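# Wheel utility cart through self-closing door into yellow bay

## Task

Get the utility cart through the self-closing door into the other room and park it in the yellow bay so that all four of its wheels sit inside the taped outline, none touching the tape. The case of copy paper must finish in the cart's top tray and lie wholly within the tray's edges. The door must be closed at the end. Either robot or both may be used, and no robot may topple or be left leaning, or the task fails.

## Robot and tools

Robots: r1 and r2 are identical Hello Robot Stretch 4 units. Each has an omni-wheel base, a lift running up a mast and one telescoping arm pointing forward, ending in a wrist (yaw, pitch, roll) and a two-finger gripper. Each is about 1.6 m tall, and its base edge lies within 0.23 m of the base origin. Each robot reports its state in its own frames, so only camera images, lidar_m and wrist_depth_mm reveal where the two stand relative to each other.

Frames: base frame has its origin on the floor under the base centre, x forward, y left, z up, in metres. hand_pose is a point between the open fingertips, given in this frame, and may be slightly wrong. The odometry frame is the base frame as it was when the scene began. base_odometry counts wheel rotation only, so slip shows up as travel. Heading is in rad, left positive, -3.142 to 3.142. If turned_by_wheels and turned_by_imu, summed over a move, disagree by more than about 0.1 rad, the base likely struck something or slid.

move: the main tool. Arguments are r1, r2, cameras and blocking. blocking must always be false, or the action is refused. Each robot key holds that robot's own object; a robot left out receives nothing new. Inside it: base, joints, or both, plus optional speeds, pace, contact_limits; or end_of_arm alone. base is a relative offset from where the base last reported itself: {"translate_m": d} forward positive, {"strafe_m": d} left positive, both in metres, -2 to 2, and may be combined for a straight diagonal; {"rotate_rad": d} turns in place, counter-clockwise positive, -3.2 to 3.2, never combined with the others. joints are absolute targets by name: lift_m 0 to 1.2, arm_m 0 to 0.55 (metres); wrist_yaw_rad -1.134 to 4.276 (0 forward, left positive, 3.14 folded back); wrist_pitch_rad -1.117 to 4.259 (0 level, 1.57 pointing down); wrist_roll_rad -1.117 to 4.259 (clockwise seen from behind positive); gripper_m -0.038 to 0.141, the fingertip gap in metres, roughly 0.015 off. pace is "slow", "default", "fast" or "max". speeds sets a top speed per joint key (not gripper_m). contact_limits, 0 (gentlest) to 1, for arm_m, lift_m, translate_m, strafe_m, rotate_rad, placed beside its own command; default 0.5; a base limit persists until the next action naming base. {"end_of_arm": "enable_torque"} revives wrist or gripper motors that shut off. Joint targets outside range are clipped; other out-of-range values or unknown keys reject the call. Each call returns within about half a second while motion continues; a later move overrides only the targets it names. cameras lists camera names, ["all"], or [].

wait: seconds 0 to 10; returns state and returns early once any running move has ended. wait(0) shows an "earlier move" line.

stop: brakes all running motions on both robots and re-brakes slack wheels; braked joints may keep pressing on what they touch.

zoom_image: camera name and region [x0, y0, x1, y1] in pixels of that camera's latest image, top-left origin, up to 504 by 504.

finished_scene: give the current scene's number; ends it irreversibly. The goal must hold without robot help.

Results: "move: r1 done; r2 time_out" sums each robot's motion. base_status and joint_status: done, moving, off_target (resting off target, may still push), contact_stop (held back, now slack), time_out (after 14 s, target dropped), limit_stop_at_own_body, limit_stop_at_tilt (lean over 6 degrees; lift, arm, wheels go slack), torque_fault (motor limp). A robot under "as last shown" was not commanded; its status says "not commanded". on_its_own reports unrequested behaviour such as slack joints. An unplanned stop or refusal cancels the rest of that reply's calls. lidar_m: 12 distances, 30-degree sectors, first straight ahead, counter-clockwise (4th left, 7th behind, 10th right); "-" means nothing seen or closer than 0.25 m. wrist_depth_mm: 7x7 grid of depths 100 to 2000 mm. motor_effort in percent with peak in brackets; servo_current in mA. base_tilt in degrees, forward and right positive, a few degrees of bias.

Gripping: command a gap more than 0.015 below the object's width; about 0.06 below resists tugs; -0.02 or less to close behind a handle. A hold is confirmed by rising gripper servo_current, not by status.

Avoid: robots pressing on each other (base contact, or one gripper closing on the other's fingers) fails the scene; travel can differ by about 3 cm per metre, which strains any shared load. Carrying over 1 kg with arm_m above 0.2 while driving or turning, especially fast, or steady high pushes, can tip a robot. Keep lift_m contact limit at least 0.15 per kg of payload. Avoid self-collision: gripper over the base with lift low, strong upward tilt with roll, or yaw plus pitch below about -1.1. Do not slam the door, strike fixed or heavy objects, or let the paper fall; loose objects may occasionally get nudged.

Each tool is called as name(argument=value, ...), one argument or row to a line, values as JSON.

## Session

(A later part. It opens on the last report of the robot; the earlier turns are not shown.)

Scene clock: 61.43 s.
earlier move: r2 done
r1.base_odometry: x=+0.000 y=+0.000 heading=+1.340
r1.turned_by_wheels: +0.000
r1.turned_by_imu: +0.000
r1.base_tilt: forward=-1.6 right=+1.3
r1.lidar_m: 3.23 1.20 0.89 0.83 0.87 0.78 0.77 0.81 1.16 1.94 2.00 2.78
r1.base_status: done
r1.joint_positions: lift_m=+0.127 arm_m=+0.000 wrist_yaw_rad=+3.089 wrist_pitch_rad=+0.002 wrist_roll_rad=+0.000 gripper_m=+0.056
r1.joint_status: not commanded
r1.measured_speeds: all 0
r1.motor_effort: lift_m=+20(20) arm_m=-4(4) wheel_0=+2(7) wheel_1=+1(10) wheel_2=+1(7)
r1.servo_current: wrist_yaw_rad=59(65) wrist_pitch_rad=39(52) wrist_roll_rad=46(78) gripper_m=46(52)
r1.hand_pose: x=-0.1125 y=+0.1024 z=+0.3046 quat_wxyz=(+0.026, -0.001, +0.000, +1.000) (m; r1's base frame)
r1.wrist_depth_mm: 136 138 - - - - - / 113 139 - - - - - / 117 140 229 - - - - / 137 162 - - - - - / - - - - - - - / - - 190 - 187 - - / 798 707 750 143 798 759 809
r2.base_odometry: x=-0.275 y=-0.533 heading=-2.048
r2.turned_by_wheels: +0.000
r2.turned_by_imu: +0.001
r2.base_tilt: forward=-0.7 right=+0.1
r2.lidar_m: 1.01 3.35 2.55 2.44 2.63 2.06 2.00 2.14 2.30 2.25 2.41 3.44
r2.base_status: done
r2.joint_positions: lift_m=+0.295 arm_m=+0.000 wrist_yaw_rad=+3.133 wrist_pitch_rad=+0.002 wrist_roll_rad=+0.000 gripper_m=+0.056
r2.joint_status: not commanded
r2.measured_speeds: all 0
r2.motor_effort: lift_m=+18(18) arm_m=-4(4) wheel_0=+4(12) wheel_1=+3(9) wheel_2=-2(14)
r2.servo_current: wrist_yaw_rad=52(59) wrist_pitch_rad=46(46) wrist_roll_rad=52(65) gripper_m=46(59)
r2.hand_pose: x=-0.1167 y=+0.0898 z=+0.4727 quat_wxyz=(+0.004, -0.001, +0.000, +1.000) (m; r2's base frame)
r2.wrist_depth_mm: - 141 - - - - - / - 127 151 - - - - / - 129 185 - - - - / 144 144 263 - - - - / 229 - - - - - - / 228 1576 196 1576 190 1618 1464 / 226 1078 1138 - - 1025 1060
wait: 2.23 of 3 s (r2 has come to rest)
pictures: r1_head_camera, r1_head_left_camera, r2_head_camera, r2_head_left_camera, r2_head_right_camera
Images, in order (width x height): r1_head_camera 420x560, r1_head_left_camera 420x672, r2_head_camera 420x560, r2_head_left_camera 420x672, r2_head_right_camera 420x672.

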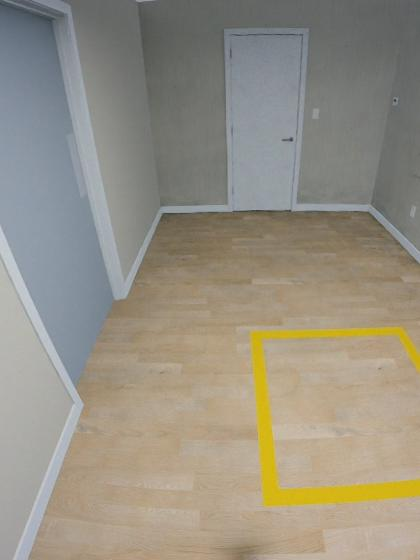

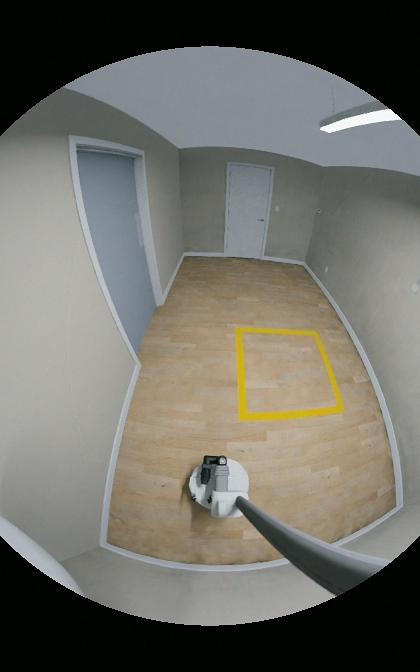

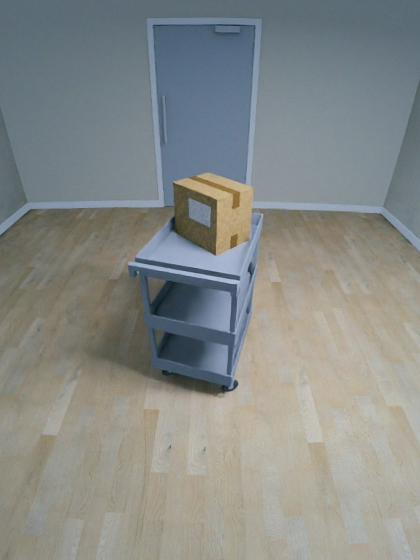

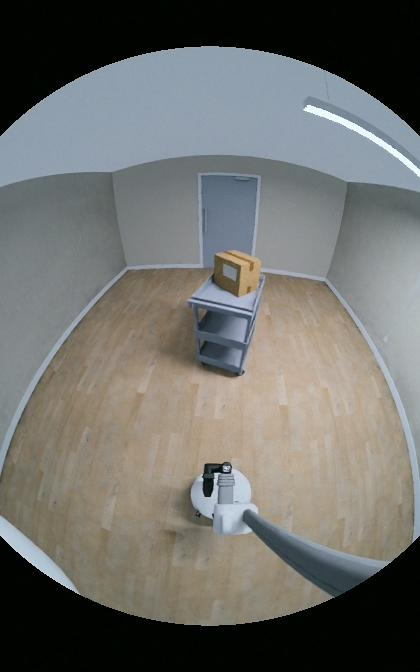

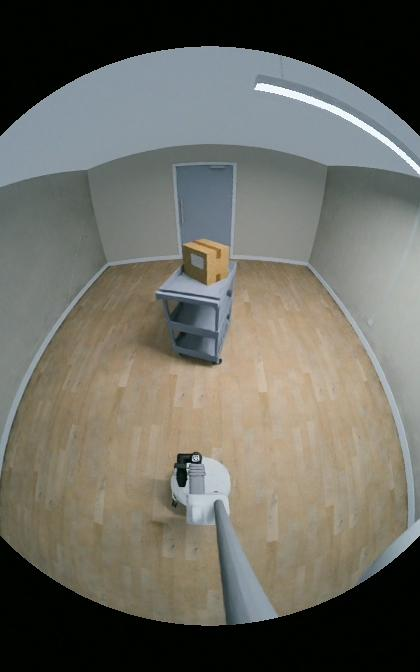

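move(
  blocking=false,
  r1={"base":{"translate_m":1.15,"strafe_m":-0.1}},
  r2={"base":{"strafe_m":0.9}},
)

wait(
  seconds=6,
)

wait(
  seconds=2,
  cameras=[],
)

move(
  blocking=false,
  r1={"base":{"rotate_rad":1.57}},
  r2={"base":{"rotate_rad":-0.3}},
)

wait(
  seconds=3,
)

wait(
  seconds=2,
  cameras=["r1_head_camera","r1_head_left_camera","r1_head_right_camera","r2_head_camera","r2_head_left_camera","r2_head_right_camera"],
)

Scene clock: 109.10 s.
move: r1 moving; r2 moving
r1.base_odometry: x=+0.010 y=+0.030 heading=+1.340
r1.turned_by_wheels: +0.000
r1.turned_by_imu: +0.000
r1.base_tilt: forward=-1.6 right=+1.3
r1.lidar_m: 3.25 1.19 0.90 0.84 0.89 0.84 0.80 0.86 1.18 1.91 2.01 2.77
r1.base_status: translate_m moving; strafe_m moving
r1.joint_positions: lift_m=+0.127 arm_m=+0.000 wrist_yaw_rad=+3.089 wrist_pitch_rad=+0.002 wrist_roll_rad=+0.000 gripper_m=+0.056
r1.joint_status: not commanded
r1.measured_speeds: translate_m=+0.122 strafe_m=-0.011 rotate_rad=-0.001 lift_m=+0.000 arm_m=+0.000 wrist_yaw_rad=+0.000 wrist_pitch_rad=+0.000 wrist_roll_rad=+0.000
r1.motor_effort: lift_m=+20(20) arm_m=-4(4) wheel_0=+7(8) wheel_1=+6(6) wheel_2=-8(9)
r1.servo_current: wrist_yaw_rad=46(65) wrist_pitch_rad=39(46) wrist_roll_rad=46(65) gripper_m=39(46)
r1.hand_pose: x=-0.1125 y=+0.1024 z=+0.3046 quat_wxyz=(+0.026, -0.001, +0.000, +1.000) (m; r1's base frame)
r1.wrist_depth_mm: 136 139 - - - - - / 113 139 - - - - - / 117 139 227 - - - - / 137 161 - - - - - / - - - - - - - / - - 190 - 187 - - / 788 707 750 798 798 778 809
r2.base_odometry: x=-0.243 y=-0.550 heading=-2.047
r2.turned_by_wheels: +0.000
r2.turned_by_imu: +0.001
r2.base_tilt: forward=-0.7 right=+0.1
r2.lidar_m: 1.02 3.31 2.51 2.42 2.60 2.06 2.00 2.13 2.39 2.29 2.44 3.47
r2.base_status: strafe_m moving
r2.joint_positions: lift_m=+0.295 arm_m=+0.000 wrist_yaw_rad=+3.133 wrist_pitch_rad=+0.002 wrist_roll_rad=+0.000 gripper_m=+0.056
r2.joint_status: not commanded
r2.measured_speeds: translate_m=+0.000 strafe_m=+0.142 rotate_rad=-0.002 lift_m=+0.000 arm_m=+0.000 wrist_yaw_rad=+0.000 wrist_pitch_rad=+0.000 wrist_roll_rad=+0.000
r2.motor_effort: lift_m=+18(18) arm_m=-4(4) wheel_0=-15(15) wheel_1=+11(12) wheel_2=+1(2)
r2.servo_current: wrist_yaw_rad=33(59) wrist_pitch_rad=39(46) wrist_roll_rad=52(59) gripper_m=46(52)
r2.hand_pose: x=-0.1167 y=+0.0898 z=+0.4727 quat_wxyz=(+0.004, -0.001, +0.000, +1.000) (m; r2's base frame)
r2.wrist_depth_mm: - 140 - - - - - / - 126 149 - - - - / - 129 183 - - - - / 144 143 271 - - - - / 229 - - - - - - / 226 1576 196 1537 190 1576 1464 / 237 1060 1138 - - 1042 1060
pictures: none

Scene clock: 112.93 s.
earlier move: r1 moving; r2 done
r1.base_odometry: x=+0.340 y=+1.037 heading=+1.340
r1.turned_by_wheels: +0.000
r1.turned_by_imu: -0.001
r1.base_tilt: forward=-1.6 right=+1.3
r1.lidar_m: 2.82 1.36 1.05 0.89 0.98 1.35 1.85 1.97 1.94 1.83 1.94 2.67
r1.base_status: translate_m moving; strafe_m moving
r1.joint_positions: lift_m=+0.127 arm_m=+0.000 wrist_yaw_rad=+3.089 wrist_pitch_rad=+0.002 wrist_roll_rad=+0.000 gripper_m=+0.056
r1.joint_status: not commanded
r1.measured_speeds: translate_m=+0.182 strafe_m=-0.015 rotate_rad=-0.004 lift_m=+0.000 arm_m=+0.000 wrist_yaw_rad=+0.000 wrist_pitch_rad=+0.000 wrist_roll_rad=+0.000
r1.motor_effort: lift_m=+20(20) arm_m=-4(4) wheel_0=+3(9) wheel_1=+2(7) wheel_2=+0(10)
r1.servo_current: wrist_yaw_rad=46(72) wrist_pitch_rad=39(52) wrist_roll_rad=65(72) gripper_m=39(52)
r1.hand_pose: x=-0.1125 y=+0.1024 z=+0.3046 quat_wxyz=(+0.026, -0.001, +0.000, +1.000) (m; r1's base frame)
r1.wrist_depth_mm: 136 138 - - - - - / 113 139 - - - - - / 117 140 227 - - - - / 137 161 - - - - - / 1708 - 1708 1921 - 1618 - / 1205 1205 193 1205 187 1138 1042 / 854 732 750 798 798 778 820
r2.base_odometry: x=+0.524 y=-0.946 heading=-2.048
r2.turned_by_wheels: +0.000
r2.turned_by_imu: +0.001
r2.base_tilt: forward=-0.7 right=+0.1
r2.lidar_m: 3.80 2.14 1.62 1.53 1.68 2.01 1.97 2.07 2.95 3.17 1.46 1.30
r2.base_status: done
r2.joint_positions: lift_m=+0.295 arm_m=+0.000 wrist_yaw_rad=+3.133 wrist_pitch_rad=+0.002 wrist_roll_rad=+0.000 gripper_m=+0.056
r2.joint_status: not commanded
r2.measured_speeds: all 0
r2.motor_effort: lift_m=+18(18) arm_m=-4(4) wheel_0=-2(15) wheel_1=+2(12) wheel_2=+0(2)
r2.servo_current: wrist_yaw_rad=46(59) wrist_pitch_rad=39(46) wrist_roll_rad=52(65) gripper_m=52(59)
r2.hand_pose: x=-0.1167 y=+0.0898 z=+0.4727 quat_wxyz=(+0.004, -0.001, +0.000, +1.000) (m; r2's base frame)
r2.wrist_depth_mm: - 140 - - - - - / - 126 151 - - - - / - 130 185 - - - - / 144 143 264 - - - - / 229 - - - - - - / 227 1576 196 1576 190 1618 1499 / 225 1042 1138 - - 1042 1060
wait: 3.83 of 6 s (r2 has come to rest)
pictures: none

Scene clock: 113.93 s.
earlier move: r1 done
r1.base_odometry: x=+0.360 y=+1.097 heading=+1.340
r1.turned_by_wheels: +0.000
r1.turned_by_imu: +0.000
r1.base_tilt: forward=-1.6 right=+1.3
r1.lidar_m: 2.76 1.31 1.04 0.92 0.98 1.34 1.92 2.02 1.93 1.83 1.94 2.65
r1.base_status: done
r1.joint_positions: lift_m=+0.127 arm_m=+0.000 wrist_yaw_rad=+3.089 wrist_pitch_rad=+0.002 wrist_roll_rad=+0.000 gripper_m=+0.056
r1.joint_status: not commanded
r1.measured_speeds: all 0
r1.motor_effort: lift_m=+20(20) arm_m=-4(4) wheel_0=+2(9) wheel_1=+1(7) wheel_2=-1(10)
r1.servo_current: wrist_yaw_rad=52(72) wrist_pitch_rad=46(52) wrist_roll_rad=52(72) gripper_m=39(52)
r1.hand_pose: x=-0.1125 y=+0.1024 z=+0.3046 quat_wxyz=(+0.026, -0.001, +0.000, +1.000) (m; r1's base frame)
r1.wrist_depth_mm: 136 139 - - - - - / 113 139 - - - - - / 118 139 272 - - - - / 137 162 - - - - - / 1708 1863 - - - 1661 - / 1205 1205 193 1182 187 1160 1060 / 842 750 759 809 788 768 831
r2.base_odometry: x=+0.524 y=-0.946 heading=-2.048
r2.turned_by_wheels: +0.000
r2.turned_by_imu: +0.000
r2.base_tilt: forward=-0.7 right=+0.0
r2.lidar_m: 3.80 2.18 1.64 1.54 1.67 1.98 1.93 2.09 2.98 3.15 1.43 1.31
r2.base_status: done
r2.joint_positions: lift_m=+0.295 arm_m=+0.000 wrist_yaw_rad=+3.133 wrist_pitch_rad=+0.002 wrist_roll_rad=+0.000 gripper_m=+0.056
r2.joint_status: not commanded
r2.measured_speeds: all 0
r2.motor_effort: lift_m=+18(18) arm_m=-4(4) wheel_0=-2(15) wheel_1=+2(12) wheel_2=+0(2)
r2.servo_current: wrist_yaw_rad=52(59) wrist_pitch_rad=39(52) wrist_roll_rad=46(65) gripper_m=52(59)
r2.hand_pose: x=-0.1167 y=+0.0898 z=+0.4727 quat_wxyz=(+0.004, -0.001, +0.000, +1.000) (m; r2's base frame)
r2.wrist_depth_mm: - 141 - - - - - / - 126 151 - - - - / - 129 185 - - - - / 144 143 264 - - - - / 229 - - - - - - / 229 1576 196 1537 191 1661 1430 / 225 1060 1138 - - 1025 1060
wait: 1.00 of 2 s (r1 has come to rest)
pictures: none
No camera images: "cameras" was empty.

Scene clock: 114.43 s.
move: r1 moving; r2 moving
r1.base_odometry: x=+0.360 y=+1.097 heading=+1.592
r1.turned_by_wheels: +0.252
r1.turned_by_imu: +0.252
r1.base_tilt: forward=-1.6 right=+1.3
r1.lidar_m: 1.89 1.18 1.00 0.91 1.08 1.92 1.91 2.16 1.85 1.86 2.14 2.77
r1.base_status: rotate_rad moving
r1.joint_positions: lift_m=+0.127 arm_m=+0.000 wrist_yaw_rad=+3.089 wrist_pitch_rad=+0.002 wrist_roll_rad=+0.000 gripper_m=+0.056
r1.joint_status: not commanded
r1.measured_speeds: translate_m=+0.001 strafe_m=+0.000 rotate_rad=+0.968 lift_m=+0.000 arm_m=+0.000 wrist_yaw_rad=+0.000 wrist_pitch_rad=+0.000 wrist_roll_rad=+0.000
r1.motor_effort: lift_m=+20(20) arm_m=-4(4) wheel_0=-9(9) wheel_1=-5(7) wheel_2=-8(8)
r1.servo_current: wrist_yaw_rad=52(59) wrist_pitch_rad=52(52) wrist_roll_rad=52(59) gripper_m=39(46)
r1.hand_pose: x=-0.1125 y=+0.1024 z=+0.3046 quat_wxyz=(+0.026, -0.001, +0.000, +1.000) (m; r1's base frame)
r1.wrist_depth_mm: 136 138 - - - - - / 113 139 - - - - - / 118 140 272 - - - - / 137 162 - - - - - / 1921 - - - 1863 1808 - / 1182 1229 193 1205 187 1160 1160 / 854 759 750 798 788 778 809
r2.base_odometry: x=+0.524 y=-0.946 heading=-2.273
r2.turned_by_wheels: -0.225
r2.turned_by_imu: -0.219
r2.base_tilt: forward=-0.7 right=+0.0
r2.lidar_m: 1.40 2.78 1.79 1.54 1.57 2.01 1.95 1.98 2.42 3.14 3.16 1.25
r2.base_status: rotate_rad moving
r2.joint_positions: lift_m=+0.295 arm_m=+0.000 wrist_yaw_rad=+3.133 wrist_pitch_rad=+0.002 wrist_roll_rad=+0.000 gripper_m=+0.056
r2.joint_status: not commanded
r2.measured_speeds: translate_m=+0.002 strafe_m=+0.001 rotate_rad=-0.570 lift_m=+0.000 arm_m=+0.000 wrist_yaw_rad=+0.000 wrist_pitch_rad=+0.000 wrist_roll_rad=+0.000
r2.motor_effort: lift_m=+18(18) arm_m=-4(4) wheel_0=+6(11) wheel_1=+4(10) wheel_2=+5(10)
r2.servo_current: wrist_yaw_rad=46(59) wrist_pitch_rad=39(46) wrist_roll_rad=52(52) gripper_m=46(52)
r2.hand_pose: x=-0.1167 y=+0.0898 z=+0.4727 quat_wxyz=(+0.004, -0.001, +0.000, +1.000) (m; r2's base frame)
r2.wrist_depth_mm: - 141 - - - - - / - 126 150 - - - - / - 129 184 - - - - / 144 143 264 - - - - / 220 - - - - - - / 227 1576 196 1537 190 1576 1430 / 225 1060 1138 - - 1042 1060
pictures: none

Scene clock: 115.00 s.
earlier move: r1 moving; r2 done
r1.base_odometry: x=+0.360 y=+1.097 heading=+2.417
r1.turned_by_wheels: +0.825
r1.turned_by_imu: +0.829
r1.base_tilt: forward=-1.6 right=+1.3
r1.lidar_m: 1.04 0.90 0.99 1.42 1.92 2.04 1.90 1.86 1.95 2.75 2.77 1.32
r1.base_status: rotate_rad moving
r1.joint_positions: lift_m=+0.127 arm_m=+0.000 wrist_yaw_rad=+3.089 wrist_pitch_rad=+0.002 wrist_roll_rad=+0.000 gripper_m=+0.056
r1.joint_status: not commanded
r1.measured_speeds: translate_m=-0.001 strafe_m=+0.000 rotate_rad=+1.439 lift_m=+0.000 arm_m=+0.000 wrist_yaw_rad=+0.000 wrist_pitch_rad=+0.000 wrist_roll_rad=+0.000
r1.motor_effort: lift_m=+20(20) arm_m=-4(4) wheel_0=-5(10) wheel_1=-2(10) wheel_2=-3(8)
r1.servo_current: wrist_yaw_rad=46(65) wrist_pitch_rad=46(52) wrist_roll_rad=59(59) gripper_m=39(46)
r1.hand_pose: x=-0.1125 y=+0.1024 z=+0.3046 quat_wxyz=(+0.026, -0.001, +0.000, +1.000) (m; r1's base frame)
r1.wrist_depth_mm: 136 138 - - - - - / 113 139 - - - - - / 117 140 273 - - - - / 137 162 - - - - - / - - - - - 1863 - / 1205 1205 192 1182 187 1160 1118 / 831 750 750 142 809 778 831
r2.base_odometry: x=+0.524 y=-0.946 heading=-2.347
r2.turned_by_wheels: -0.074
r2.turned_by_imu: -0.072
r2.base_tilt: forward=-0.7 right=+0.1
r2.lidar_m: 1.30 3.08 1.83 1.55 1.58 1.89 1.93 1.96 2.33 3.15 3.17 1.35
r2.base_status: done
r2.joint_positions: lift_m=+0.295 arm_m=+0.000 wrist_yaw_rad=+3.133 wrist_pitch_rad=+0.002 wrist_roll_rad=+0.000 gripper_m=+0.056
r2.joint_status: not commanded
r2.measured_speeds: all 0
r2.motor_effort: lift_m=+18(18) arm_m=-4(4) wheel_0=+3(11) wheel_1=+3(10) wheel_2=+5(10)
r2.servo_current: wrist_yaw_rad=39(59) wrist_pitch_rad=46(46) wrist_roll_rad=39(65) gripper_m=52(52)
r2.hand_pose: x=-0.1167 y=+0.0898 z=+0.4727 quat_wxyz=(+0.004, -0.001, +0.000, +1.000) (m; r2's base frame)
r2.wrist_depth_mm: - 140 - - - - - / - 126 151 - - - - / - 129 185 - - - - / 144 143 265 - - - - / 220 - - - - - - / 228 1618 196 1537 190 1661 1430 / 226 1060 1138 - - 1042 1078
wait: 0.57 of 3 s (r2 has come to rest)
pictures: none

Scene clock: 116.00 s.
earlier move: r1 done
r1.base_odometry: x=+0.360 y=+1.097 heading=+2.910
r1.turned_by_wheels: +0.493
r1.turned_by_imu: +0.496
r1.base_tilt: forward=-1.6 right=+1.3
r1.lidar_m: 0.93 0.96 1.34 1.92 2.01 1.90 1.83 1.90 2.66 2.79 1.33 1.04
r1.base_status: done
r1.joint_positions: lift_m=+0.127 arm_m=+0.000 wrist_yaw_rad=+3.089 wrist_pitch_rad=+0.002 wrist_roll_rad=+0.000 gripper_m=+0.056
r1.joint_status: not commanded
r1.measured_speeds: all 0
r1.motor_effort: lift_m=+20(20) arm_m=-4(4) wheel_0=-3(10) wheel_1=-1(10) wheel_2=-2(8)
r1.servo_current: wrist_yaw_rad=39(65) wrist_pitch_rad=33(52) wrist_roll_rad=33(59) gripper_m=46(46)
r1.hand_pose: x=-0.1125 y=+0.1024 z=+0.3046 quat_wxyz=(+0.026, -0.001, +0.000, +1.000) (m; r1's base frame)
r1.wrist_depth_mm: 137 139 - - - - - / 113 139 - - - - - / 118 140 229 - - - - / 137 162 - - - - - / 1661 - - 1921 - - - / 1182 1182 193 1229 187 1160 1138 / 854 750 759 798 788 768 809
r2.base_odometry: x=+0.524 y=-0.946 heading=-2.347
r2.turned_by_wheels: +0.000
r2.turned_by_imu: +0.000
r2.base_tilt: forward=-0.6 right=+0.1
r2.lidar_m: 1.30 3.11 1.82 1.54 1.55 1.90 1.95 1.95 2.29 3.16 3.17 1.33
r2.base_status: done
r2.joint_positions: lift_m=+0.295 arm_m=+0.000 wrist_yaw_rad=+3.133 wrist_pitch_rad=+0.002 wrist_roll_rad=+0.000 gripper_m=+0.056
r2.joint_status: not commanded
r2.measured_speeds: all 0
r2.motor_effort: lift_m=+18(18) arm_m=-4(4) wheel_0=+4(11) wheel_1=+4(10) wheel_2=+5(10)
r2.servo_current: wrist_yaw_rad=39(59) wrist_pitch_rad=39(46) wrist_roll_rad=46(65) gripper_m=52(52)
r2.hand_pose: x=-0.1167 y=+0.0898 z=+0.4727 quat_wxyz=(+0.004, -0.001, +0.000, +1.000) (m; r2's base frame)
r2.wrist_depth_mm: - 140 - - - - - / - 126 151 - - - - / - 129 185 - - - - / 144 143 264 - - - - / 219 - - - - - - / 227 1537 196 1576 190 1576 1464 / 225 1078 1138 - - 1042 1060
wait: 1.00 of 2 s (r1 has come to rest)
pictures: r1_head_camera, r1_head_left_camera, r1_head_right_camera, r2_head_camera, r2_head_left_camera, r2_head_right_camera
Images, in order (width x height): r1_head_camera 420x560, r1_head_left_camera 420x672, r1_head_right_camera 420x672, r2_head_camera 420x560, r2_head_left_camera 420x672, r2_head_right_camera 420x672.

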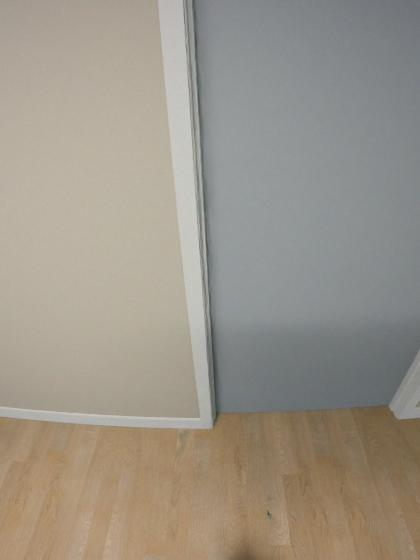

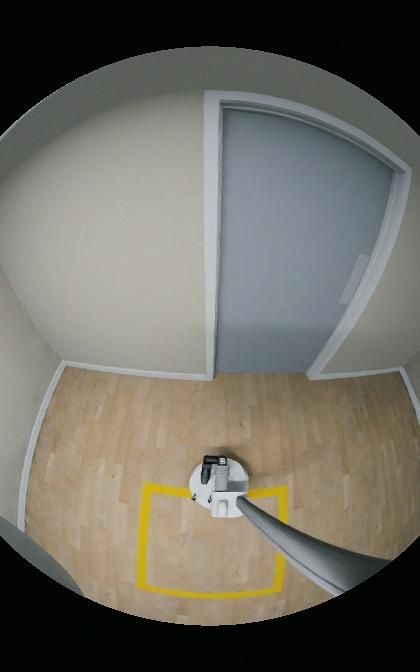

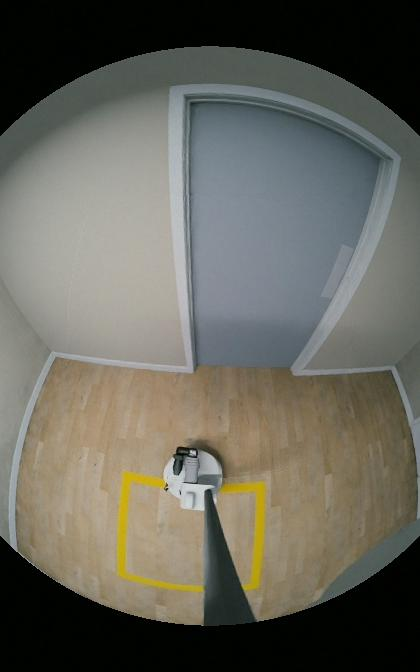

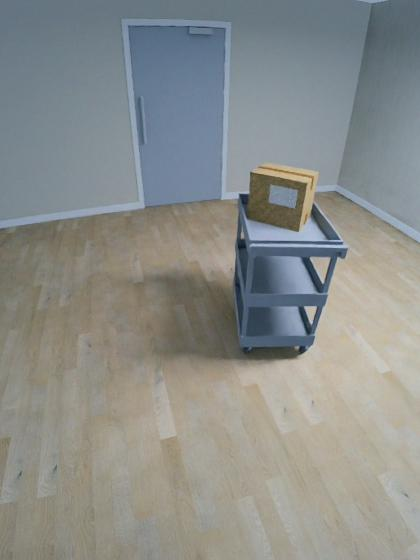

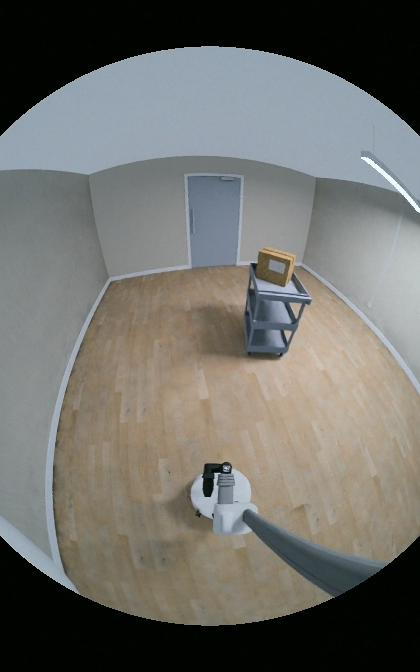

